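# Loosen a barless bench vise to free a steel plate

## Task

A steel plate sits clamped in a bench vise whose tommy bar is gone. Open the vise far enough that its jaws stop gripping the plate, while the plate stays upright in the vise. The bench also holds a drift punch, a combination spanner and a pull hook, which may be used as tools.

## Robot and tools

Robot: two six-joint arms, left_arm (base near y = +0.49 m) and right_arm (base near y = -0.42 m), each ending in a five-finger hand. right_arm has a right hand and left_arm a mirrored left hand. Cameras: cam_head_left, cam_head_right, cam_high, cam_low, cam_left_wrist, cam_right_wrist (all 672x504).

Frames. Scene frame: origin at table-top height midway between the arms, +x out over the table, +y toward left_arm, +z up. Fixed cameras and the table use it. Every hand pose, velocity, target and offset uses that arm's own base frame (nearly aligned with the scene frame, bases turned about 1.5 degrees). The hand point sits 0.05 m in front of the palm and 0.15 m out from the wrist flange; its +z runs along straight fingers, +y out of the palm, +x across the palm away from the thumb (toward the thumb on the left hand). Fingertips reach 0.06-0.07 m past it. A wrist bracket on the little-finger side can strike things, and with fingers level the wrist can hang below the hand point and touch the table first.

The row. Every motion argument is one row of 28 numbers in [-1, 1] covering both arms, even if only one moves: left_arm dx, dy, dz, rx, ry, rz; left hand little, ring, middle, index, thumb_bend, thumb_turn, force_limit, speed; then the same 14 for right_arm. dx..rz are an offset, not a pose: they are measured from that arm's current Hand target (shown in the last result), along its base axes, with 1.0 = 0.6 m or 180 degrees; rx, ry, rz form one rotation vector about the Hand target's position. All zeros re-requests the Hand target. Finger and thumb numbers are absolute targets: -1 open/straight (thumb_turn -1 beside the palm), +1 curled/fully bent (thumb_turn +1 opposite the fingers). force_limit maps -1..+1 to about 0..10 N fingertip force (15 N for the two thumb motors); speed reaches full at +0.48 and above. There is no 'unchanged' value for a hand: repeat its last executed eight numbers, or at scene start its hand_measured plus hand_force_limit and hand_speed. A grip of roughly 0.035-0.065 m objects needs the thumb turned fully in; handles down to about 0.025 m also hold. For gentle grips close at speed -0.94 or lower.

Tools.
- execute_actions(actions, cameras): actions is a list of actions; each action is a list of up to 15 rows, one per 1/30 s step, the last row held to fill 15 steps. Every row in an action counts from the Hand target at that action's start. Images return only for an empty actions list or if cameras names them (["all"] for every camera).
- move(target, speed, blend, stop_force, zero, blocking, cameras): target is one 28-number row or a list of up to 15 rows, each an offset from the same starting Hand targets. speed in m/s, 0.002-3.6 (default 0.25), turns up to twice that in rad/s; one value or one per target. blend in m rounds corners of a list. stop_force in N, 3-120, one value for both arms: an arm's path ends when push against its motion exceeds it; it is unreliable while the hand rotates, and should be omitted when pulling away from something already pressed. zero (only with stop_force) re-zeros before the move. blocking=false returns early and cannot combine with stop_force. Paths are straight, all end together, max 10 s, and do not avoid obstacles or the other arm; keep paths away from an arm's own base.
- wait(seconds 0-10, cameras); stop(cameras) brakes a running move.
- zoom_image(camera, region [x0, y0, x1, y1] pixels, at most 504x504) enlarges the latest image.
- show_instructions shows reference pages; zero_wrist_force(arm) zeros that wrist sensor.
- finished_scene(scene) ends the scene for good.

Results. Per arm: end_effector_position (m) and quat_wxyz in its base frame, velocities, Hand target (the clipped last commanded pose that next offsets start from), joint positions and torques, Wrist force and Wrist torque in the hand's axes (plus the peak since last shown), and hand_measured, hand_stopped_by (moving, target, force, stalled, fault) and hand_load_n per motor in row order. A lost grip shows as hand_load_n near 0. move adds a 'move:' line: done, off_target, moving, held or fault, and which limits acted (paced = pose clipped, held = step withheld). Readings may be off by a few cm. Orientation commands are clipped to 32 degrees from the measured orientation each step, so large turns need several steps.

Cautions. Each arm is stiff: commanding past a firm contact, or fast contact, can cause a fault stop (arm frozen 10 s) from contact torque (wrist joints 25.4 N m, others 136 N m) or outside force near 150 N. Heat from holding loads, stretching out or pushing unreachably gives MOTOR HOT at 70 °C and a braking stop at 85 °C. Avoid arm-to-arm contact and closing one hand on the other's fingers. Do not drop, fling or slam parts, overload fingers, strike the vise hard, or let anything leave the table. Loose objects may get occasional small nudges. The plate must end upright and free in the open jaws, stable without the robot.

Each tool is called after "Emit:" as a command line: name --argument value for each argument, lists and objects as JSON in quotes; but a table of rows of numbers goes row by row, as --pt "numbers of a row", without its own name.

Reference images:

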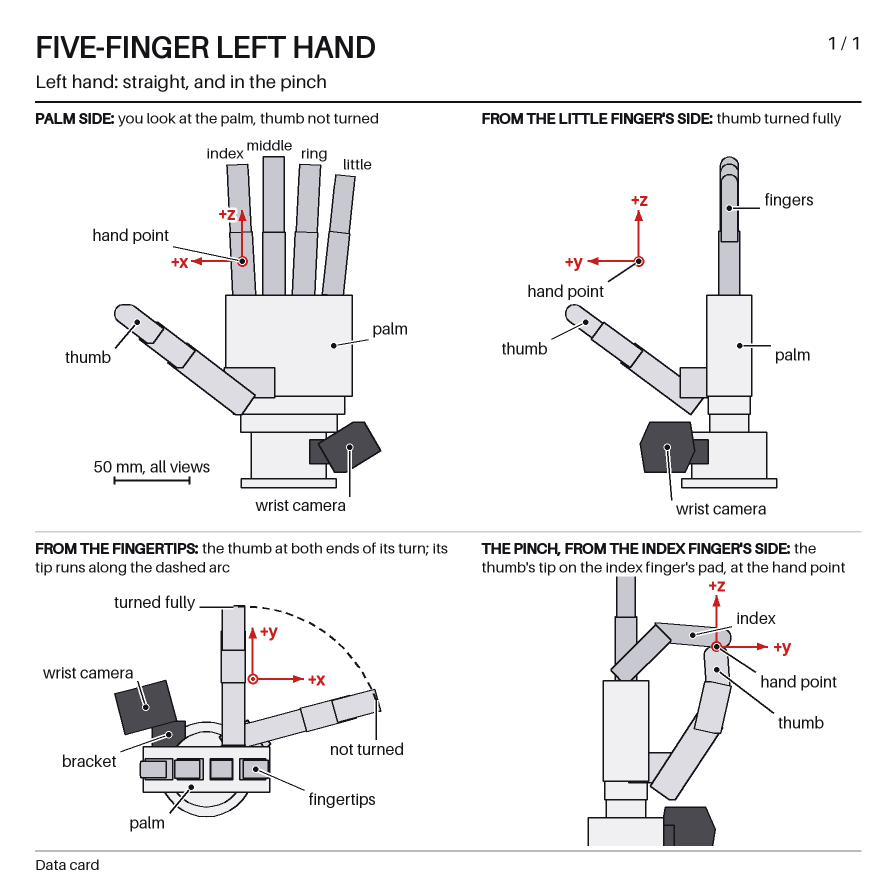

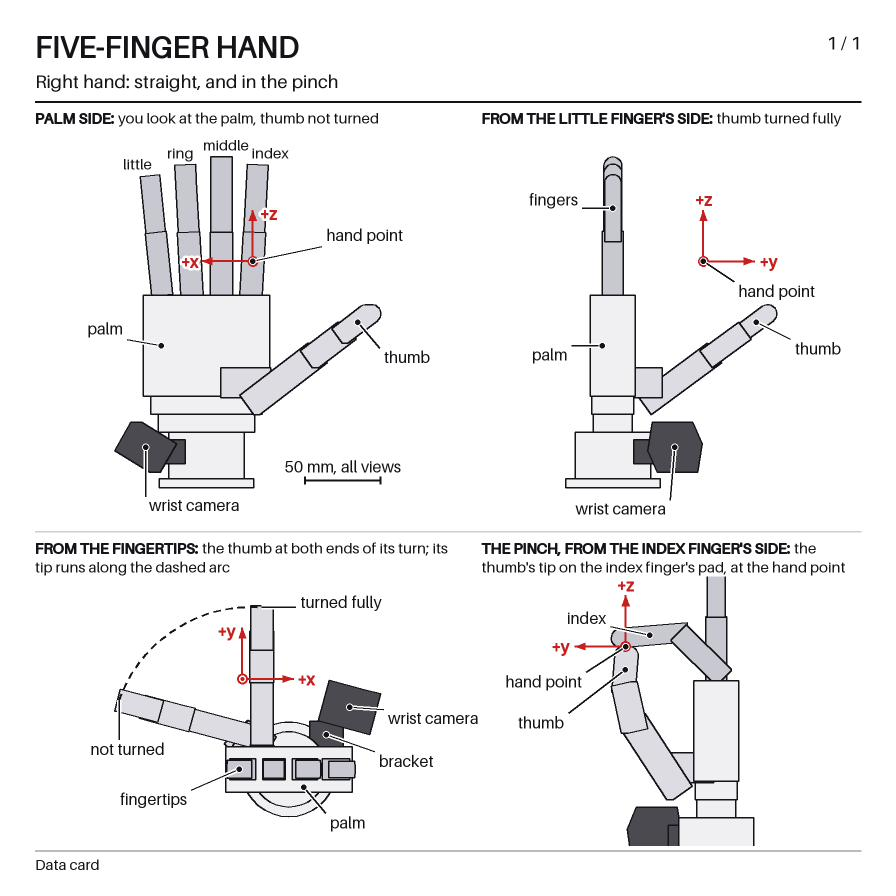

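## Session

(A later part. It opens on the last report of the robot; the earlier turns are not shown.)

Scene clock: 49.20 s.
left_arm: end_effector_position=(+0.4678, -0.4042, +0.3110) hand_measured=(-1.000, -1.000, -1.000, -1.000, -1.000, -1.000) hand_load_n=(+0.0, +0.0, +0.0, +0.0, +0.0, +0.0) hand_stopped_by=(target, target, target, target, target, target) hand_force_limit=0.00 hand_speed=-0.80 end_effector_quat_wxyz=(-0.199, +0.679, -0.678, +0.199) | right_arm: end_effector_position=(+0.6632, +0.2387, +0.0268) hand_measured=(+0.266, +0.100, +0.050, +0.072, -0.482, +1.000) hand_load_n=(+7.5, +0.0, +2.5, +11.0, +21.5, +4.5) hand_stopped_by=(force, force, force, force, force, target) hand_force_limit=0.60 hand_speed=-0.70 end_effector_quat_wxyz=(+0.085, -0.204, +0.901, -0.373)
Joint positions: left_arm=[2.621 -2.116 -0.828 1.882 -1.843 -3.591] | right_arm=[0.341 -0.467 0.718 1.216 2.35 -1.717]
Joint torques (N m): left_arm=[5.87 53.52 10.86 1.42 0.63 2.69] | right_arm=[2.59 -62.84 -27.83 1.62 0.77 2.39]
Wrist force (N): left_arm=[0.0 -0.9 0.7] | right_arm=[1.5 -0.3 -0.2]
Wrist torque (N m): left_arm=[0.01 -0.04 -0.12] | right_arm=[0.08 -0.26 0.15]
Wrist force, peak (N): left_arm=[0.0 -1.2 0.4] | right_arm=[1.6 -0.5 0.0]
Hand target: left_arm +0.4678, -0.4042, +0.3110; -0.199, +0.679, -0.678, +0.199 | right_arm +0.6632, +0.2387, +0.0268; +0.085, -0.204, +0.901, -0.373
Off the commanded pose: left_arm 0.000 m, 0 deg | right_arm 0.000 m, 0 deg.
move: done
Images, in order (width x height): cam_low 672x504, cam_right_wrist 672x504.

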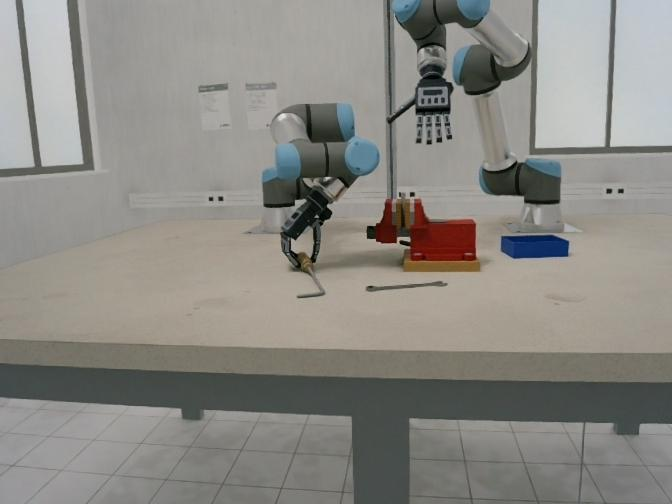

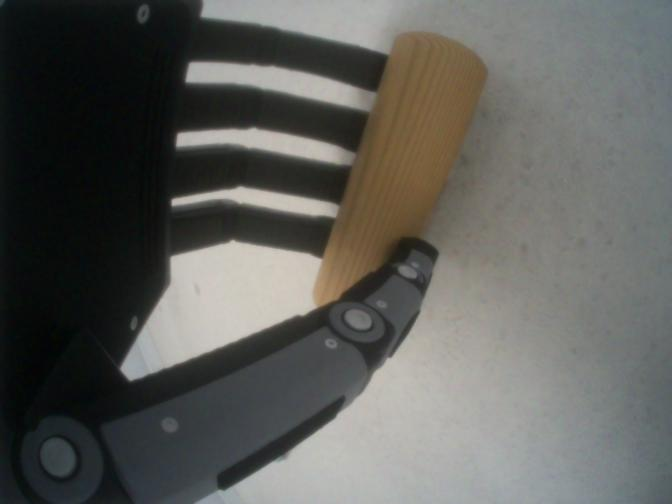

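Emit:
move --pt "0 0 0 0 0 0 -1 -1 -1 -1 -1 -1 0 -0.8 0 0 0.25 0 0 0 0.6 0.6 0.6 0.6 -0.1 1 0.6 -0.7" --pt "0 0 0 0 0 0 -1 -1 -1 -1 -1 -1 0 -0.8 -0.3153 0.0602 0.4213 0.4470 0.3538 -0.0730 0.6 0.6 0.6 0.6 -0.1 1 0.6 -0.7" --speed 0.3 --blend 0.05 --cameras '["all"]'

Emit:
zoom_image --camera "cam_low" --region '[300, 150, 460, 270]'

Emit:
zoom_image --camera "cam_left_wrist" --region '[250, 150, 500, 400]'

Emit:
zoom_image --camera "cam_head_right" --region '[200, 330, 380, 460]'

Scene clock: 57.10 s.
left_arm: end_effector_position=(+0.4678, -0.4042, +0.3110) hand_measured=(-1.000, -1.000, -1.000, -1.000, -1.000, -1.000) hand_load_n=(+0.0, +0.0, +0.0, +0.0, +0.0, +0.0) hand_stopped_by=(target, target, target, target, target, target) hand_force_limit=0.00 hand_speed=-0.80 end_effector_quat_wxyz=(-0.199, +0.679, -0.678, +0.199) | right_arm: end_effector_position=(+0.4741, +0.2748, +0.2796) hand_measured=(+0.266, +0.100, +0.050, +0.072, -0.482, +1.000) hand_load_n=(+6.5, +0.0, +3.5, +13.0, +20.0, +5.5) hand_stopped_by=(force, force, force, force, force, target) hand_force_limit=0.60 hand_speed=-0.70 end_effector_quat_wxyz=(-0.296, -0.165, +0.847, +0.409)
Joint positions: left_arm=[2.621 -2.116 -0.828 1.882 -1.843 -3.591] | right_arm=[-0.1 -0.765 1.219 2.071 1.012 -2.35]
Joint torques (N m): left_arm=[5.46 53.21 12.9 0.9 0.54 2.72] | right_arm=[5.65 -42.21 -7.76 1.33 -0.68 -0.08]
Wrist force (N): left_arm=[-0.2 -0.8 0.6] | right_arm=[-0.6 -2.5 1.2]
Wrist torque (N m): left_arm=[0.02 -0.02 -0.13] | right_arm=[-0.34 0.05 -0.18]
Wrist force, peak (N): left_arm=[0.3 -1.0 0.9] | right_arm=[1.3 2.7 2.6]
Hand target: left_arm +0.4678, -0.4042, +0.3110; -0.199, +0.679, -0.678, +0.199 | right_arm +0.4740, +0.2748, +0.2796; -0.296, -0.165, +0.847, +0.410
Off the commanded pose: left_arm 0.000 m, 0 deg | right_arm 0.000 m, 0 deg.
move: done

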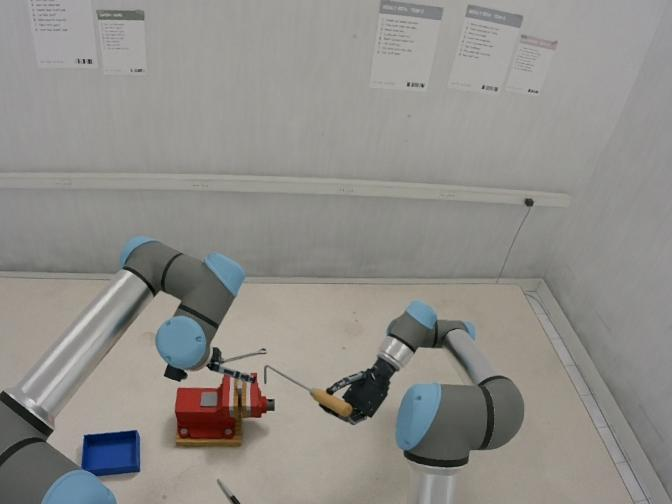

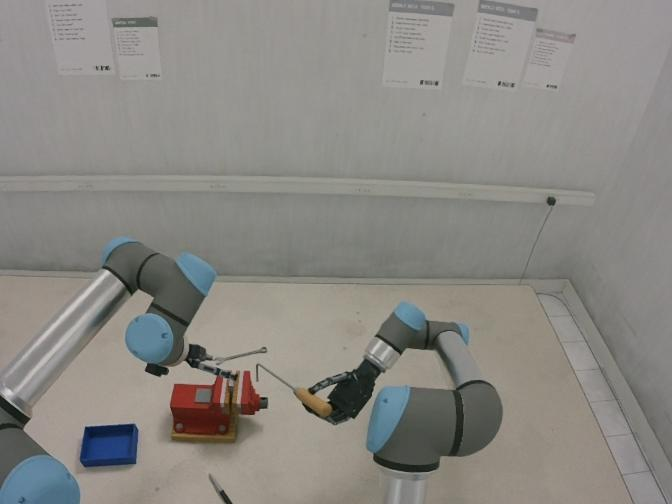

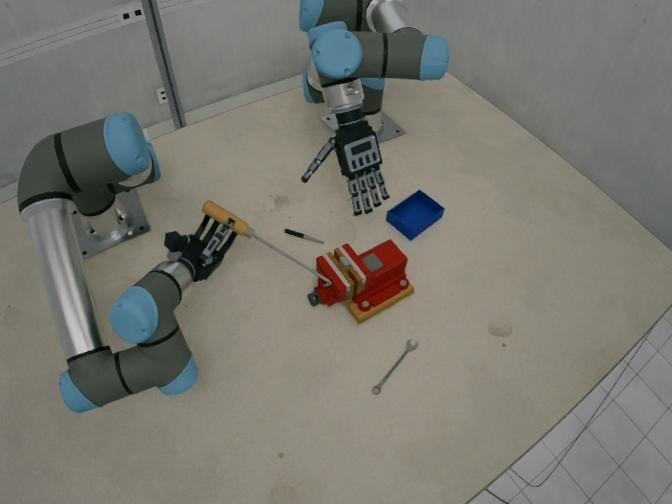

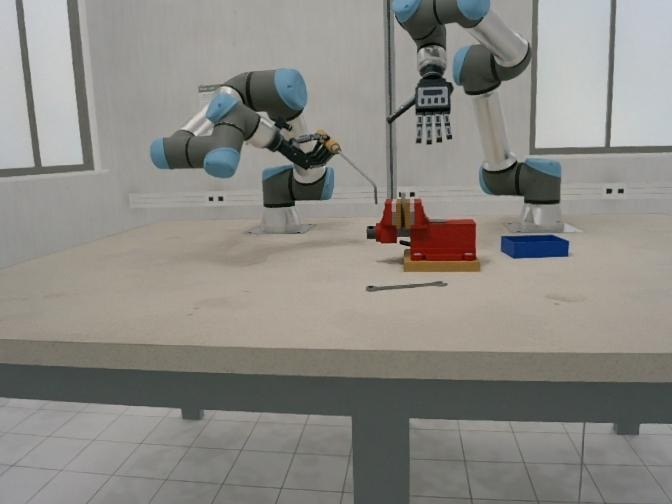

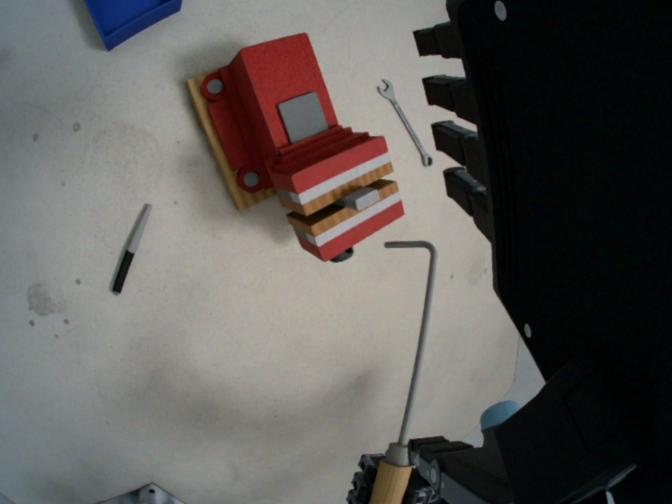

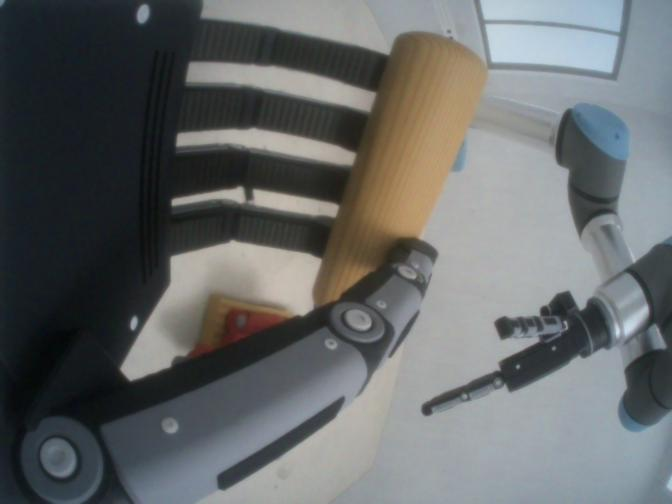

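Scaled by 3.150 from the camera's 672x504 image, which has a finer 960x720 frame.

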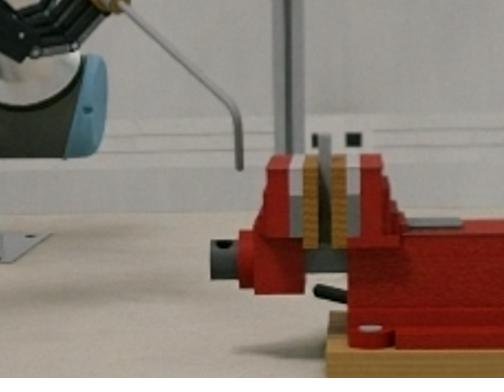

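Scaled by 2.016 from the camera's 672x504 image, which has a finer 960x720 frame.

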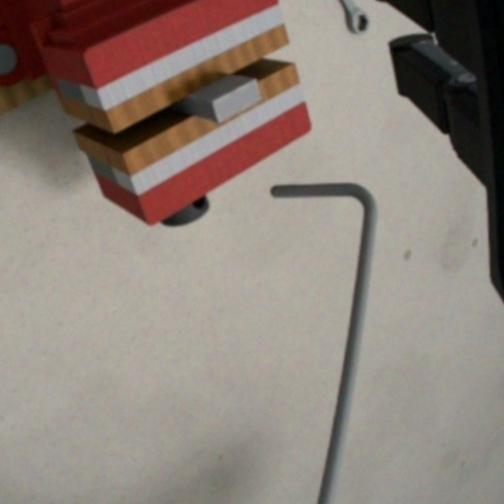

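Scaled by 2.800 from the camera's 672x504 image, which has a finer 960x720 frame.

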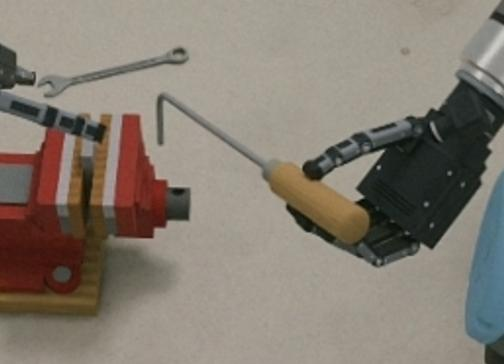

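Emit:
move --target '[0,0,0,0,0,0,-1,-1,-1,-1,-1,-1,0,-0.8,-0.031,-0.0225,-0.068,0,0,0,0.6,0.6,0.6,0.6,-0.1,1,0.6,-0.7]' --speed 0.12 --stop_force 5 --cameras '["cam_low","cam_head_right","cam_left_wrist","cam_head_left"]'

Emit:
zoom_image --camera "cam_low" --region '[340, 170, 440, 250]'

Emit:
zoom_image --camera "cam_left_wrist" --region '[300, 190, 440, 310]'

Emit:
zoom_image --camera "cam_head_right" --region '[230, 350, 300, 420]'

Emit:
zoom_image --camera "cam_head_left" --region '[240, 350, 310, 420]'

Scene clock: 62.93 s.
left_arm: end_effector_position=(+0.4678, -0.4042, +0.3110) hand_measured=(-1.000, -1.000, -1.000, -1.000, -1.000, -1.000) hand_load_n=(+0.0, +0.0, +0.0, +0.0, +0.0, +0.0) hand_stopped_by=(target, target, target, target, target, target) hand_force_limit=0.00 hand_speed=-0.80 end_effector_quat_wxyz=(-0.199, +0.679, -0.678, +0.199) | right_arm: end_effector_position=(+0.4554, +0.2613, +0.2388) hand_measured=(+0.266, +0.100, +0.050, +0.072, -0.482, +1.000) hand_load_n=(+6.0, +0.0, +3.5, +13.5, +20.0, +5.5) hand_stopped_by=(force, force, force, force, force, target) hand_force_limit=0.60 hand_speed=-0.70 end_effector_quat_wxyz=(-0.296, -0.165, +0.847, +0.410)
Joint positions: left_arm=[2.621 -2.116 -0.828 1.882 -1.843 -3.591] | right_arm=[-0.126 -0.76 1.332 1.963 1.034 -2.367]
Joint torques (N m): left_arm=[5.12 54.54 14.72 0.42 0.54 2.72] | right_arm=[6.53 -54.86 -14.06 0.67 -2.44 2.37]
Wrist force (N): left_arm=[-0.3 -1.3 0.5] | right_arm=[-0.6 -2.5 1.6]
Wrist torque (N m): left_arm=[-0.04 -0.01 -0.11] | right_arm=[-0.37 0.02 -0.11]
Wrist force, peak (N): left_arm=[0.0 -1.2 0.8] | right_arm=[-0.2 -3.7 1.8]
Hand target: left_arm +0.4678, -0.4042, +0.3110; -0.199, +0.679, -0.678, +0.199 | right_arm +0.4554, +0.2613, +0.2388; -0.296, -0.165, +0.847, +0.410
Off the commanded pose: left_arm 0.000 m, 0 deg | right_arm 0.000 m, 0 deg.
move: done
Images, in order (width x height): cam_head_left 672x504, cam_head_right 672x504, cam_low 672x504, cam_left_wrist 672x504.

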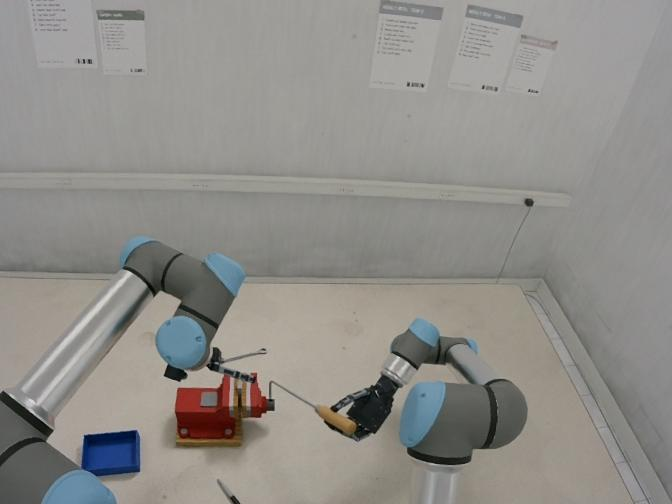

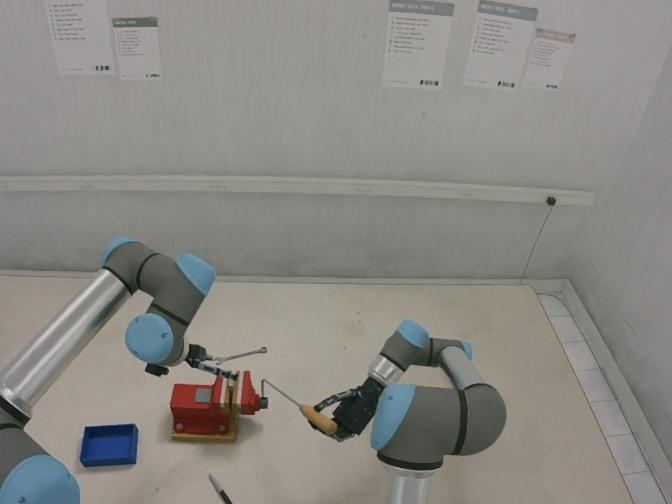

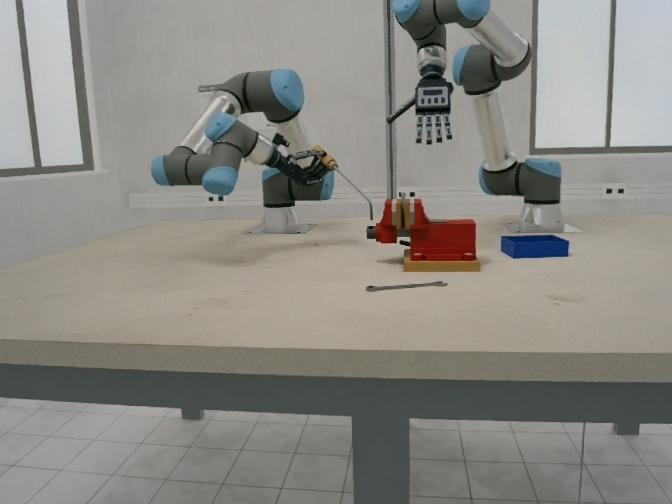

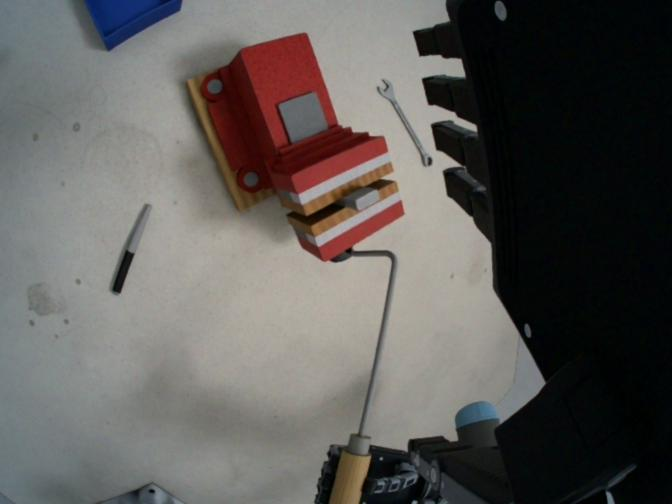

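Scaled by 5.040 from the camera's 672x504 image, which has a finer 960x720 frame.

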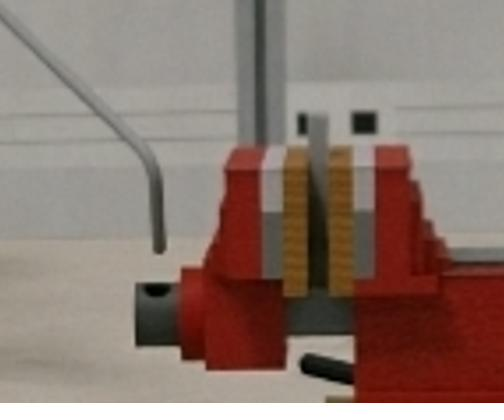

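Scaled by 3.600 from the camera's 672x504 image, which has a finer 960x720 frame.

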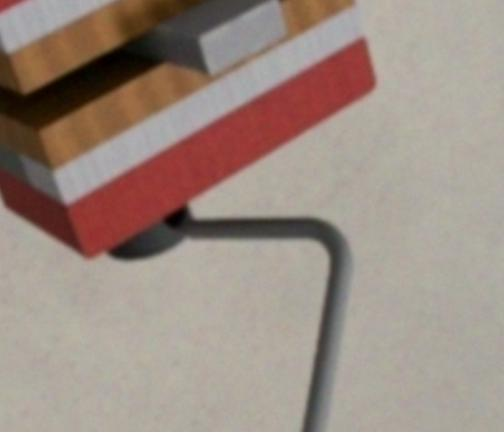

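Scaled by 7.200 from the camera's 672x504 image, which has a finer 960x720 frame.

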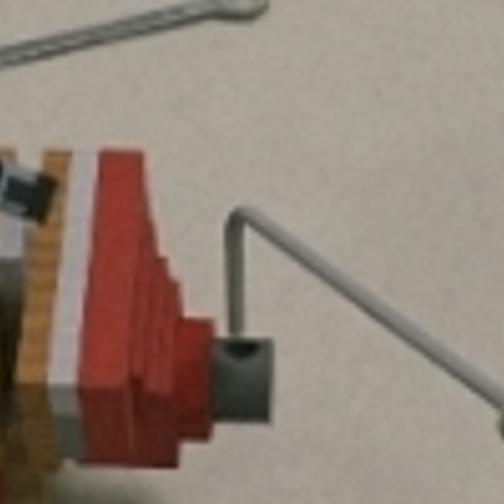

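Scaled by 7.200 from the camera's 672x504 image, which has a finer 960x720 frame.

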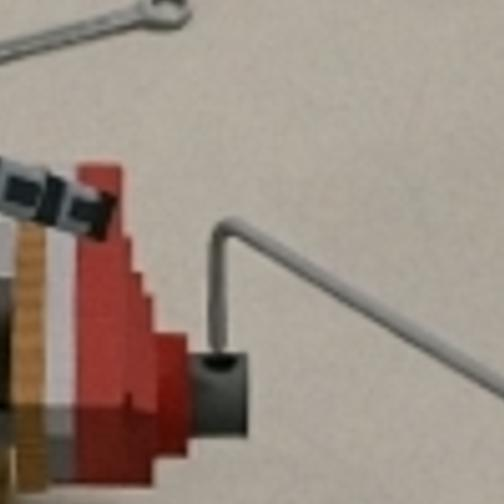

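Emit:
move --target '[0,0,0,0,0,0,-1,-1,-1,-1,-1,-1,0,-0.8,0.015,-0.003,0,0,0,0,0.6,0.6,0.6,0.6,-0.1,1,0.6,-0.7]' --speed 0.06 --stop_force 5 --cameras '["cam_low","cam_head_right","cam_left_wrist","cam_high"]'

Emit:
zoom_image --camera "cam_low" --region '[355, 205, 395, 245]'

Emit:
zoom_image --camera "cam_left_wrist" --region '[320, 220, 400, 290]'

Emit:
zoom_image --camera "cam_head_right" --region '[240, 370, 290, 420]'

Emit:
zoom_image --camera "cam_high" --region '[295, 265, 345, 315]'

Scene clock: 65.40 s.
left_arm: end_effector_position=(+0.4678, -0.4042, +0.3110) hand_measured=(-1.000, -1.000, -1.000, -1.000, -1.000, -1.000) hand_load_n=(+0.0, +0.0, +0.0, +0.0, +0.0, +0.0) hand_stopped_by=(target, target, target, target, target, target) hand_force_limit=0.00 hand_speed=-0.80 end_effector_quat_wxyz=(-0.199, +0.679, -0.678, +0.199) | right_arm: end_effector_position=(+0.4644, +0.2595, +0.2388) hand_measured=(+0.266, +0.100, +0.050, +0.072, -0.482, +1.000) hand_load_n=(+6.0, +0.0, +3.5, +13.5, +20.0, +5.5) hand_stopped_by=(force, force, force, force, force, target) hand_force_limit=0.60 hand_speed=-0.70 end_effector_quat_wxyz=(-0.296, -0.165, +0.847, +0.410)
Joint positions: left_arm=[2.621 -2.116 -0.828 1.882 -1.843 -3.591] | right_arm=[-0.127 -0.742 1.296 1.981 1.035 -2.368]
Joint torques (N m): left_arm=[4.38 53.06 14.96 0.38 0.4 2.66] | right_arm=[-4.48 -55.39 -5.16 0.75 0.2 -1.7]
Wrist force (N): left_arm=[0.0 -0.8 0.4] | right_arm=[-0.4 -2.6 1.3]
Wrist torque (N m): left_arm=[0.03 -0.04 -0.12] | right_arm=[-0.37 0.01 -0.08]
Wrist force, peak (N): left_arm=[-0.2 -1.1 0.9] | right_arm=[-0.4 -2.7 1.7]
Hand target: left_arm +0.4678, -0.4042, +0.3110; -0.199, +0.679, -0.678, +0.199 | right_arm +0.4644, +0.2595, +0.2388; -0.296, -0.165, +0.847, +0.410
Off the commanded pose: left_arm 0.000 m, 0 deg | right_arm 0.000 m, 0 deg.
move: done
Images, in order (width x height): cam_head_right 672x504, cam_high 672x504, cam_low 672x504, cam_left_wrist 672x504.

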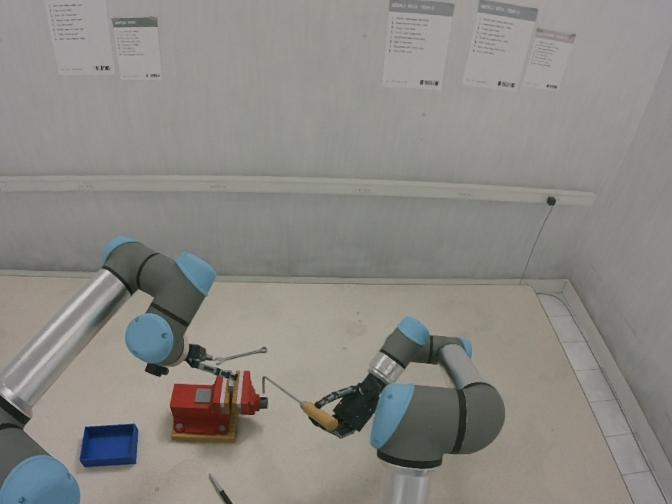

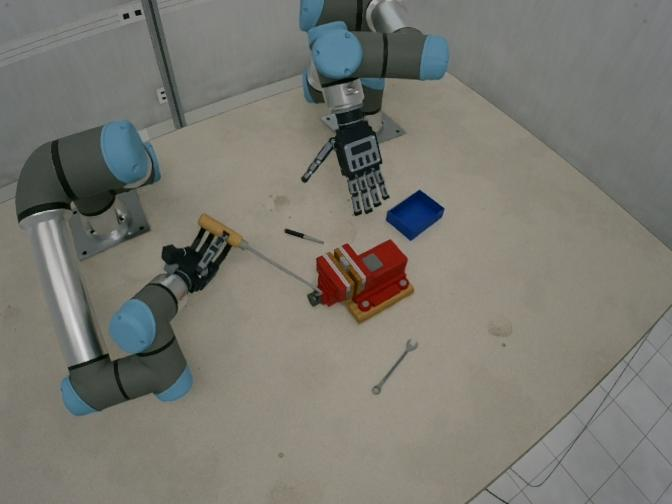

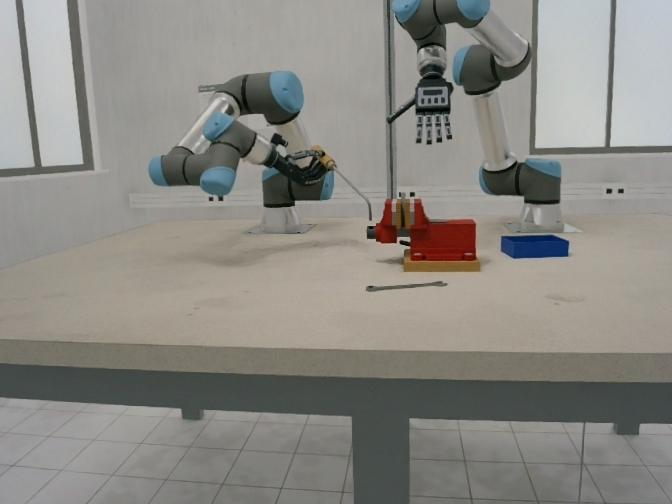

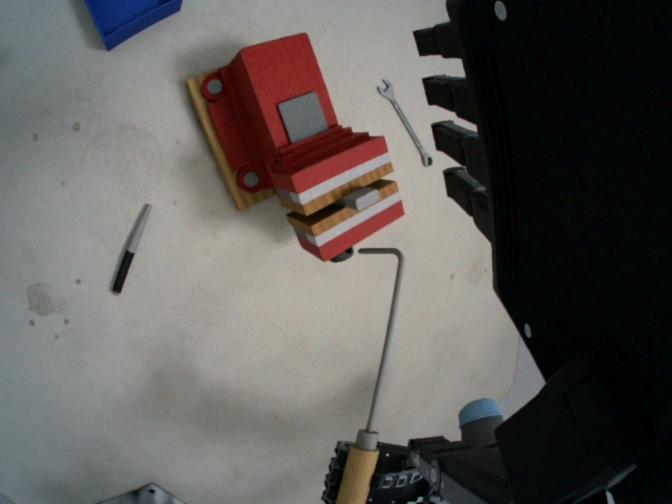

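Scaled by 12.600 from the camera's 672x504 image, which has a finer 960x720 frame.

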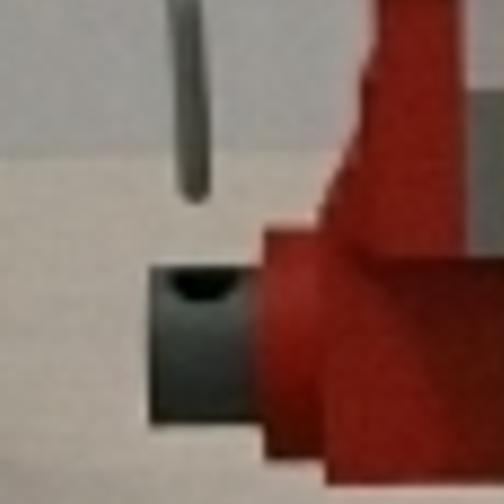

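Scaled by 6.300 from the camera's 672x504 image, which has a finer 960x720 frame.

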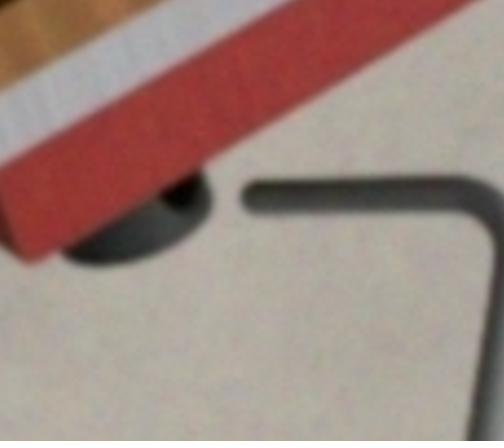

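Scaled by 10.080 from the camera's 672x504 image, which has a finer 960x720 frame.

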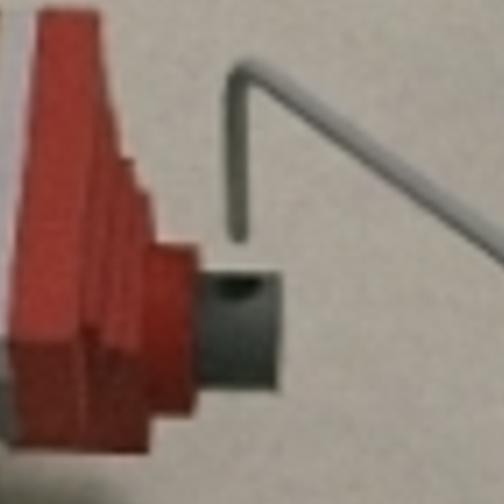

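Scaled by 10.080 from the camera's 672x504 image, which has a finer 960x720 frame.

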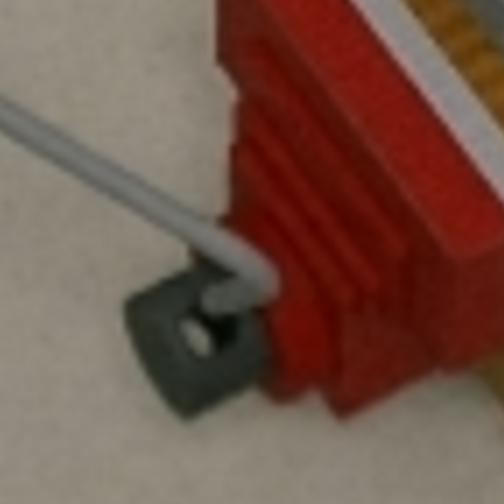

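Emit:
move --target '[0,0,0,0,0,0,-1,-1,-1,-1,-1,-1,0,-0.8,-0.0172,0.0012,-0.0332,0,0,0,0.6,0.6,0.6,0.6,-0.1,1,0.6,-0.7]' --speed 0.03 --stop_force 4 --cameras '["cam_low","cam_head_right","cam_left_wrist","cam_high"]'

Emit:
zoom_image --camera "cam_low" --region '[355, 205, 395, 245]'

Emit:
zoom_image --camera "cam_left_wrist" --region '[320, 220, 400, 290]'

Emit:
zoom_image --camera "cam_head_right" --region '[240, 370, 290, 420]'

Emit:
zoom_image --camera "cam_high" --region '[295, 265, 345, 315]'

Scene clock: 69.03 s.
left_arm: end_effector_position=(+0.4678, -0.4042, +0.3110) hand_measured=(-1.000, -1.000, -1.000, -1.000, -1.000, -1.000) hand_load_n=(+0.0, +0.0, +0.0, +0.0, +0.0, +0.0) hand_stopped_by=(target, target, target, target, target, target) hand_force_limit=0.00 hand_speed=-0.80 end_effector_quat_wxyz=(-0.199, +0.679, -0.678, +0.199) | right_arm: end_effector_position=(+0.4541, +0.2602, +0.2188) hand_measured=(+0.266, +0.100, +0.050, +0.072, -0.482, +1.000) hand_load_n=(+11.5, +0.0, +2.0, +8.0, +21.5, +3.0) hand_stopped_by=(force, force, force, force, force, target) hand_force_limit=0.60 hand_speed=-0.70 end_effector_quat_wxyz=(-0.296, -0.165, +0.847, +0.410)
Joint positions: left_arm=[2.621 -2.116 -0.828 1.882 -1.843 -3.591] | right_arm=[-0.128 -0.736 1.347 1.926 1.035 -2.369]
Joint torques (N m): left_arm=[4.2 53.41 16.24 0.11 0.55 2.67] | right_arm=[-5.18 -54.07 -24.86 4.63 1.35 -0.31]
Wrist force (N): left_arm=[-0.1 -0.9 0.6] | right_arm=[-2.4 -1.2 0.6]
Wrist torque (N m): left_arm=[0.01 -0.04 -0.12] | right_arm=[-0.41 -0.26 -0.41]
Wrist force, peak (N): left_arm=[0.0 -1.2 0.7] | right_arm=[-0.4 -2.8 1.3]
Hand target: left_arm +0.4678, -0.4042, +0.3110; -0.199, +0.679, -0.678, +0.199 | right_arm +0.4541, +0.2603, +0.2188; -0.296, -0.165, +0.847, +0.410
Off the commanded pose: left_arm 0.000 m, 0 deg | right_arm 0.000 m, 0 deg.
move: done
Images, in order (width x height): cam_head_right 672x504, cam_high 672x504, cam_low 672x504, cam_left_wrist 672x504.

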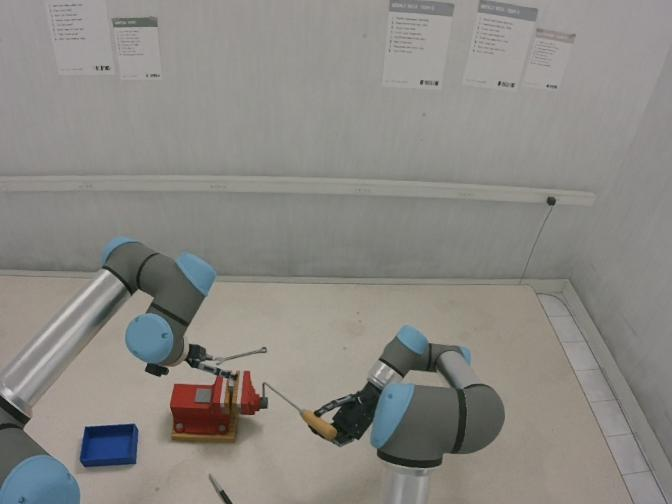

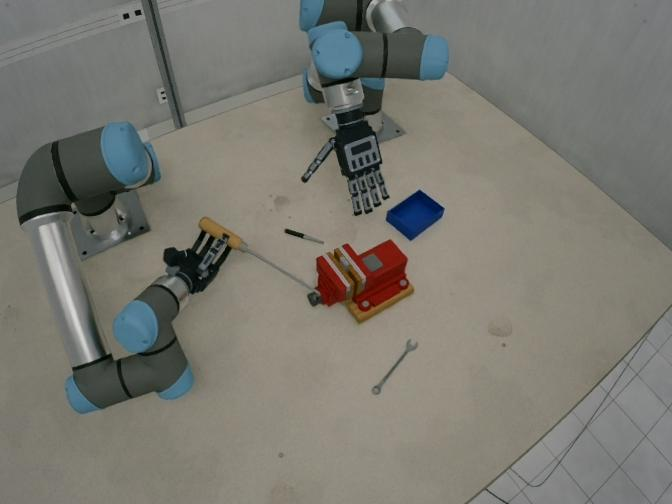

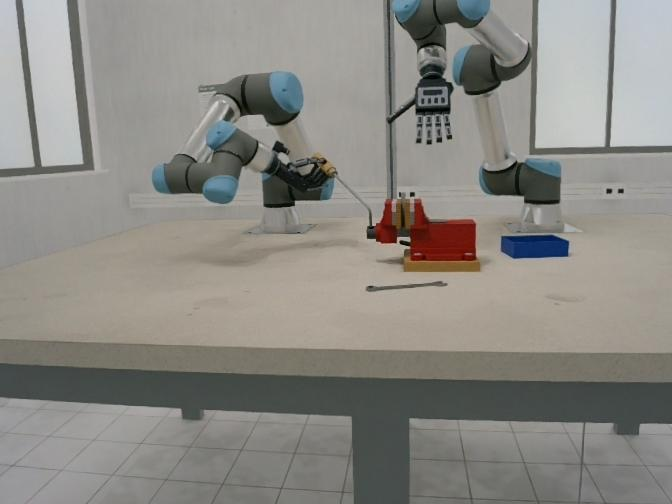

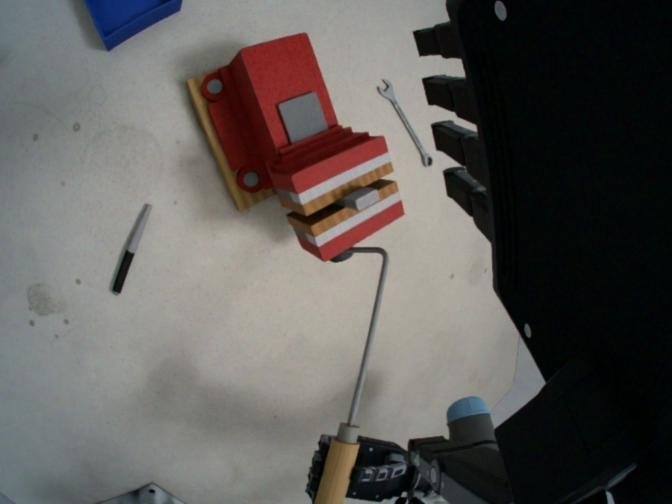

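Scaled by 12.600 from the camera's 672x504 image, which has a finer 960x720 frame.

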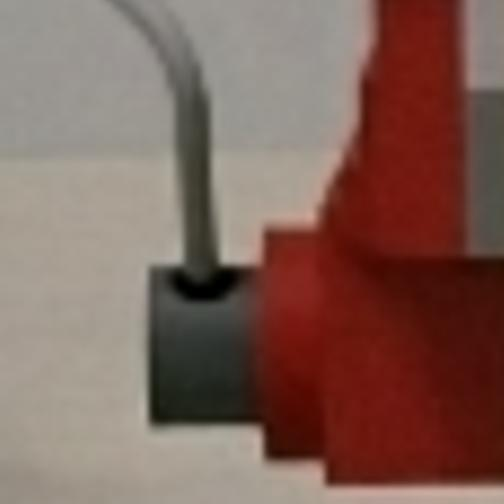

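Scaled by 6.300 from the camera's 672x504 image, which has a finer 960x720 frame.

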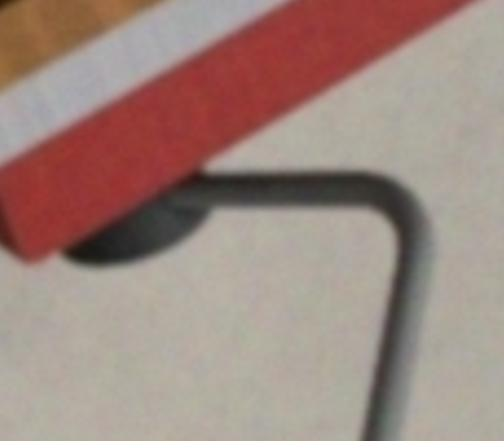

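Scaled by 10.080 from the camera's 672x504 image, which has a finer 960x720 frame.

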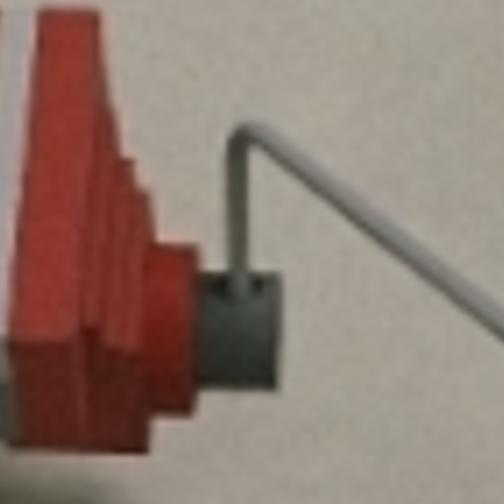

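Scaled by 10.080 from the camera's 672x504 image, which has a finer 960x720 frame.

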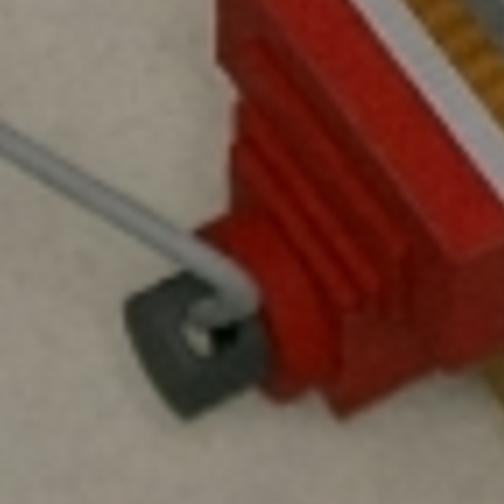

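Emit:
move --target '[0,0,0,0,0,0,-1,-1,-1,-1,-1,-1,0,-0.8,-0.0045,0.0007,-0.0151,0,0,0,0.6,0.6,0.6,0.6,-0.1,1,0.6,-0.7]' --speed 0.03 --stop_force 5 --cameras '["cam_low","cam_head_right","cam_left_wrist","cam_high"]'

Emit:
zoom_image --camera "cam_low" --region '[355, 205, 395, 245]'

Emit:
zoom_image --camera "cam_head_right" --region '[240, 370, 290, 420]'

Emit:
zoom_image --camera "cam_high" --region '[295, 265, 345, 315]'

Scene clock: 72.50 s.
left_arm: end_effector_position=(+0.4678, -0.4042, +0.3110) hand_measured=(-1.000, -1.000, -1.000, -1.000, -1.000, -1.000) hand_load_n=(+0.0, +0.0, +0.0, +0.0, +0.0, +0.0) hand_stopped_by=(target, target, target, target, target, target) hand_force_limit=0.00 hand_speed=-0.80 end_effector_quat_wxyz=(-0.199, +0.679, -0.678, +0.199) | right_arm: end_effector_position=(+0.4514, +0.2607, +0.2098) hand_measured=(+0.266, +0.100, +0.050, +0.072, -0.482, +1.000) hand_load_n=(+8.5, +0.0, +3.0, +11.0, +20.5, +5.0) hand_stopped_by=(force, force, force, force, force, target) hand_force_limit=0.60 hand_speed=-0.70 end_effector_quat_wxyz=(-0.296, -0.165, +0.847, +0.410)
Joint positions: left_arm=[2.621 -2.116 -0.828 1.882 -1.843 -3.591] | right_arm=[-0.128 -0.729 1.36 1.904 1.035 -2.369]
Joint torques (N m): left_arm=[3.08 53.41 17.3 -0.06 0.7 2.64] | right_arm=[3.39 -54.78 -25.94 4.86 -1.93 2.28]
Wrist force (N): left_arm=[-0.2 -1.0 0.4] | right_arm=[-2.0 -2.7 1.2]
Wrist torque (N m): left_arm=[0.00 -0.03 -0.12] | right_arm=[-0.37 -0.14 -0.10]
Wrist force, peak (N): left_arm=[-0.2 -0.9 1.0] | right_arm=[-2.2 -2.9 1.3]
Hand target: left_arm +0.4678, -0.4042, +0.3110; -0.199, +0.679, -0.678, +0.199 | right_arm +0.4514, +0.2607, +0.2098; -0.296, -0.165, +0.847, +0.410
Off the commanded pose: left_arm 0.000 m, 0 deg | right_arm 0.000 m, 0 deg.
move: done
Images, in order (width x height): cam_head_right 672x504, cam_high 672x504, cam_low 672x504, cam_left_wrist 672x504.

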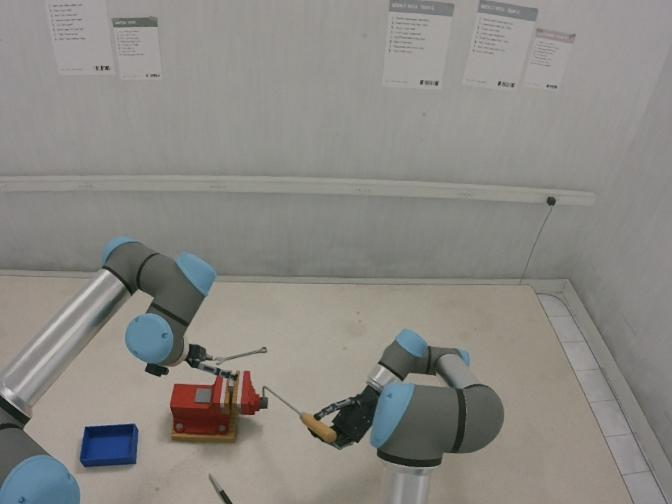

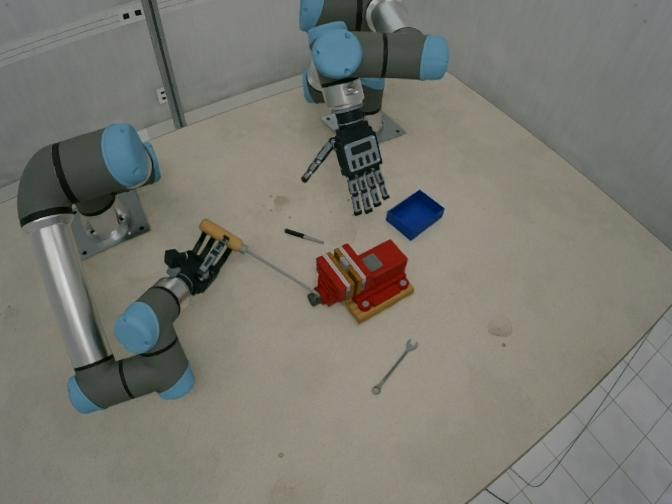

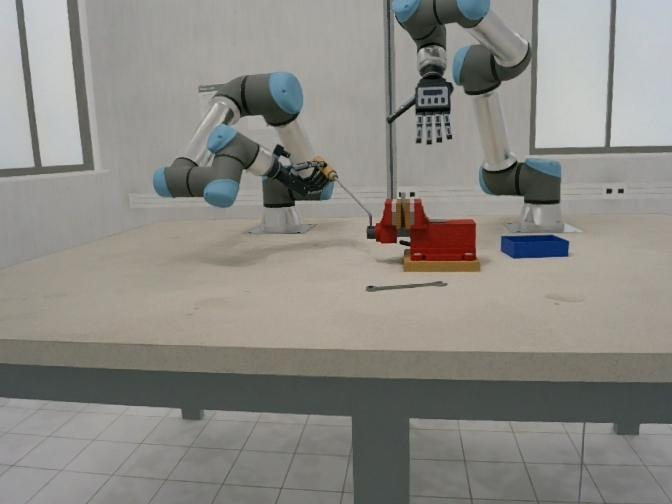

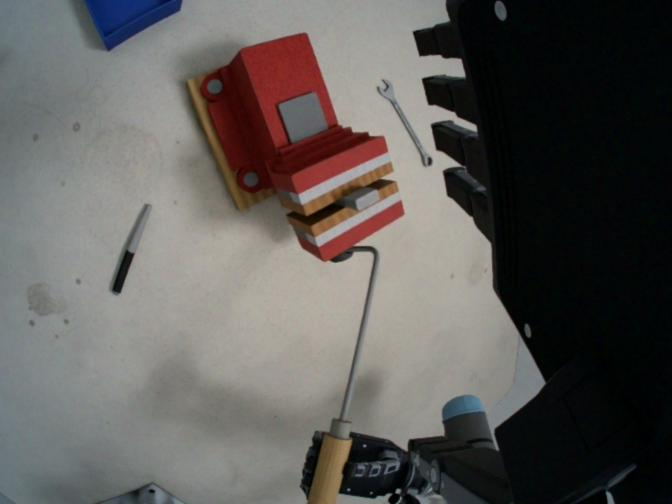

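Scaled by 12.600 from the camera's 672x504 image, which has a finer 960x720 frame.

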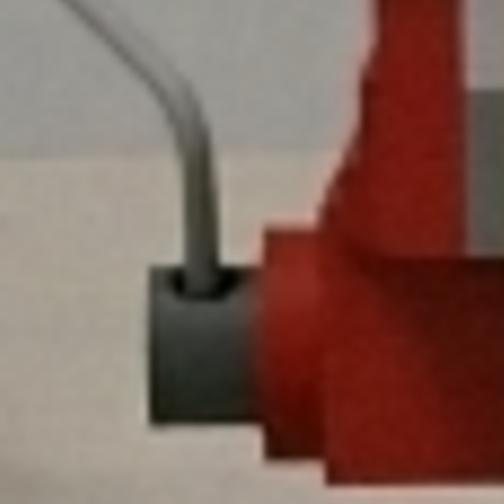

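Scaled by 10.080 from the camera's 672x504 image, which has a finer 960x720 frame.

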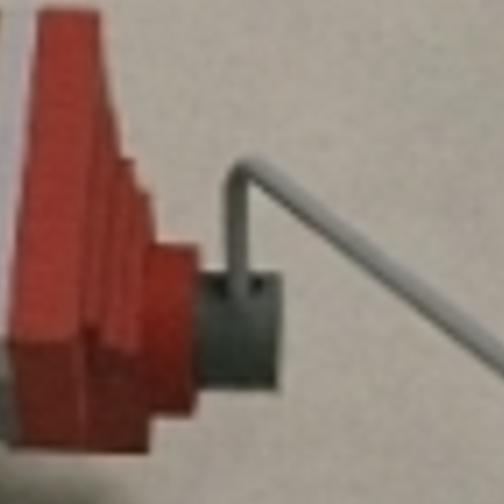

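Scaled by 10.080 from the camera's 672x504 image, which has a finer 960x720 frame.

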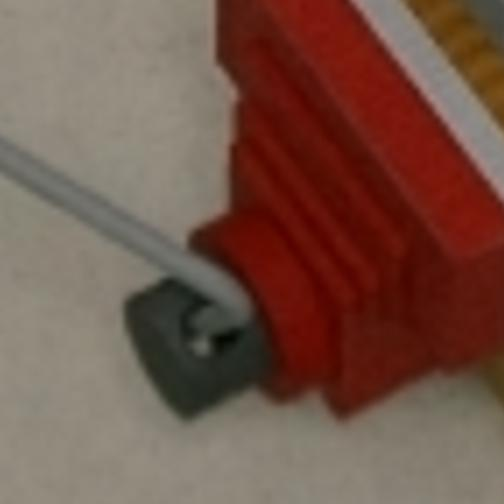

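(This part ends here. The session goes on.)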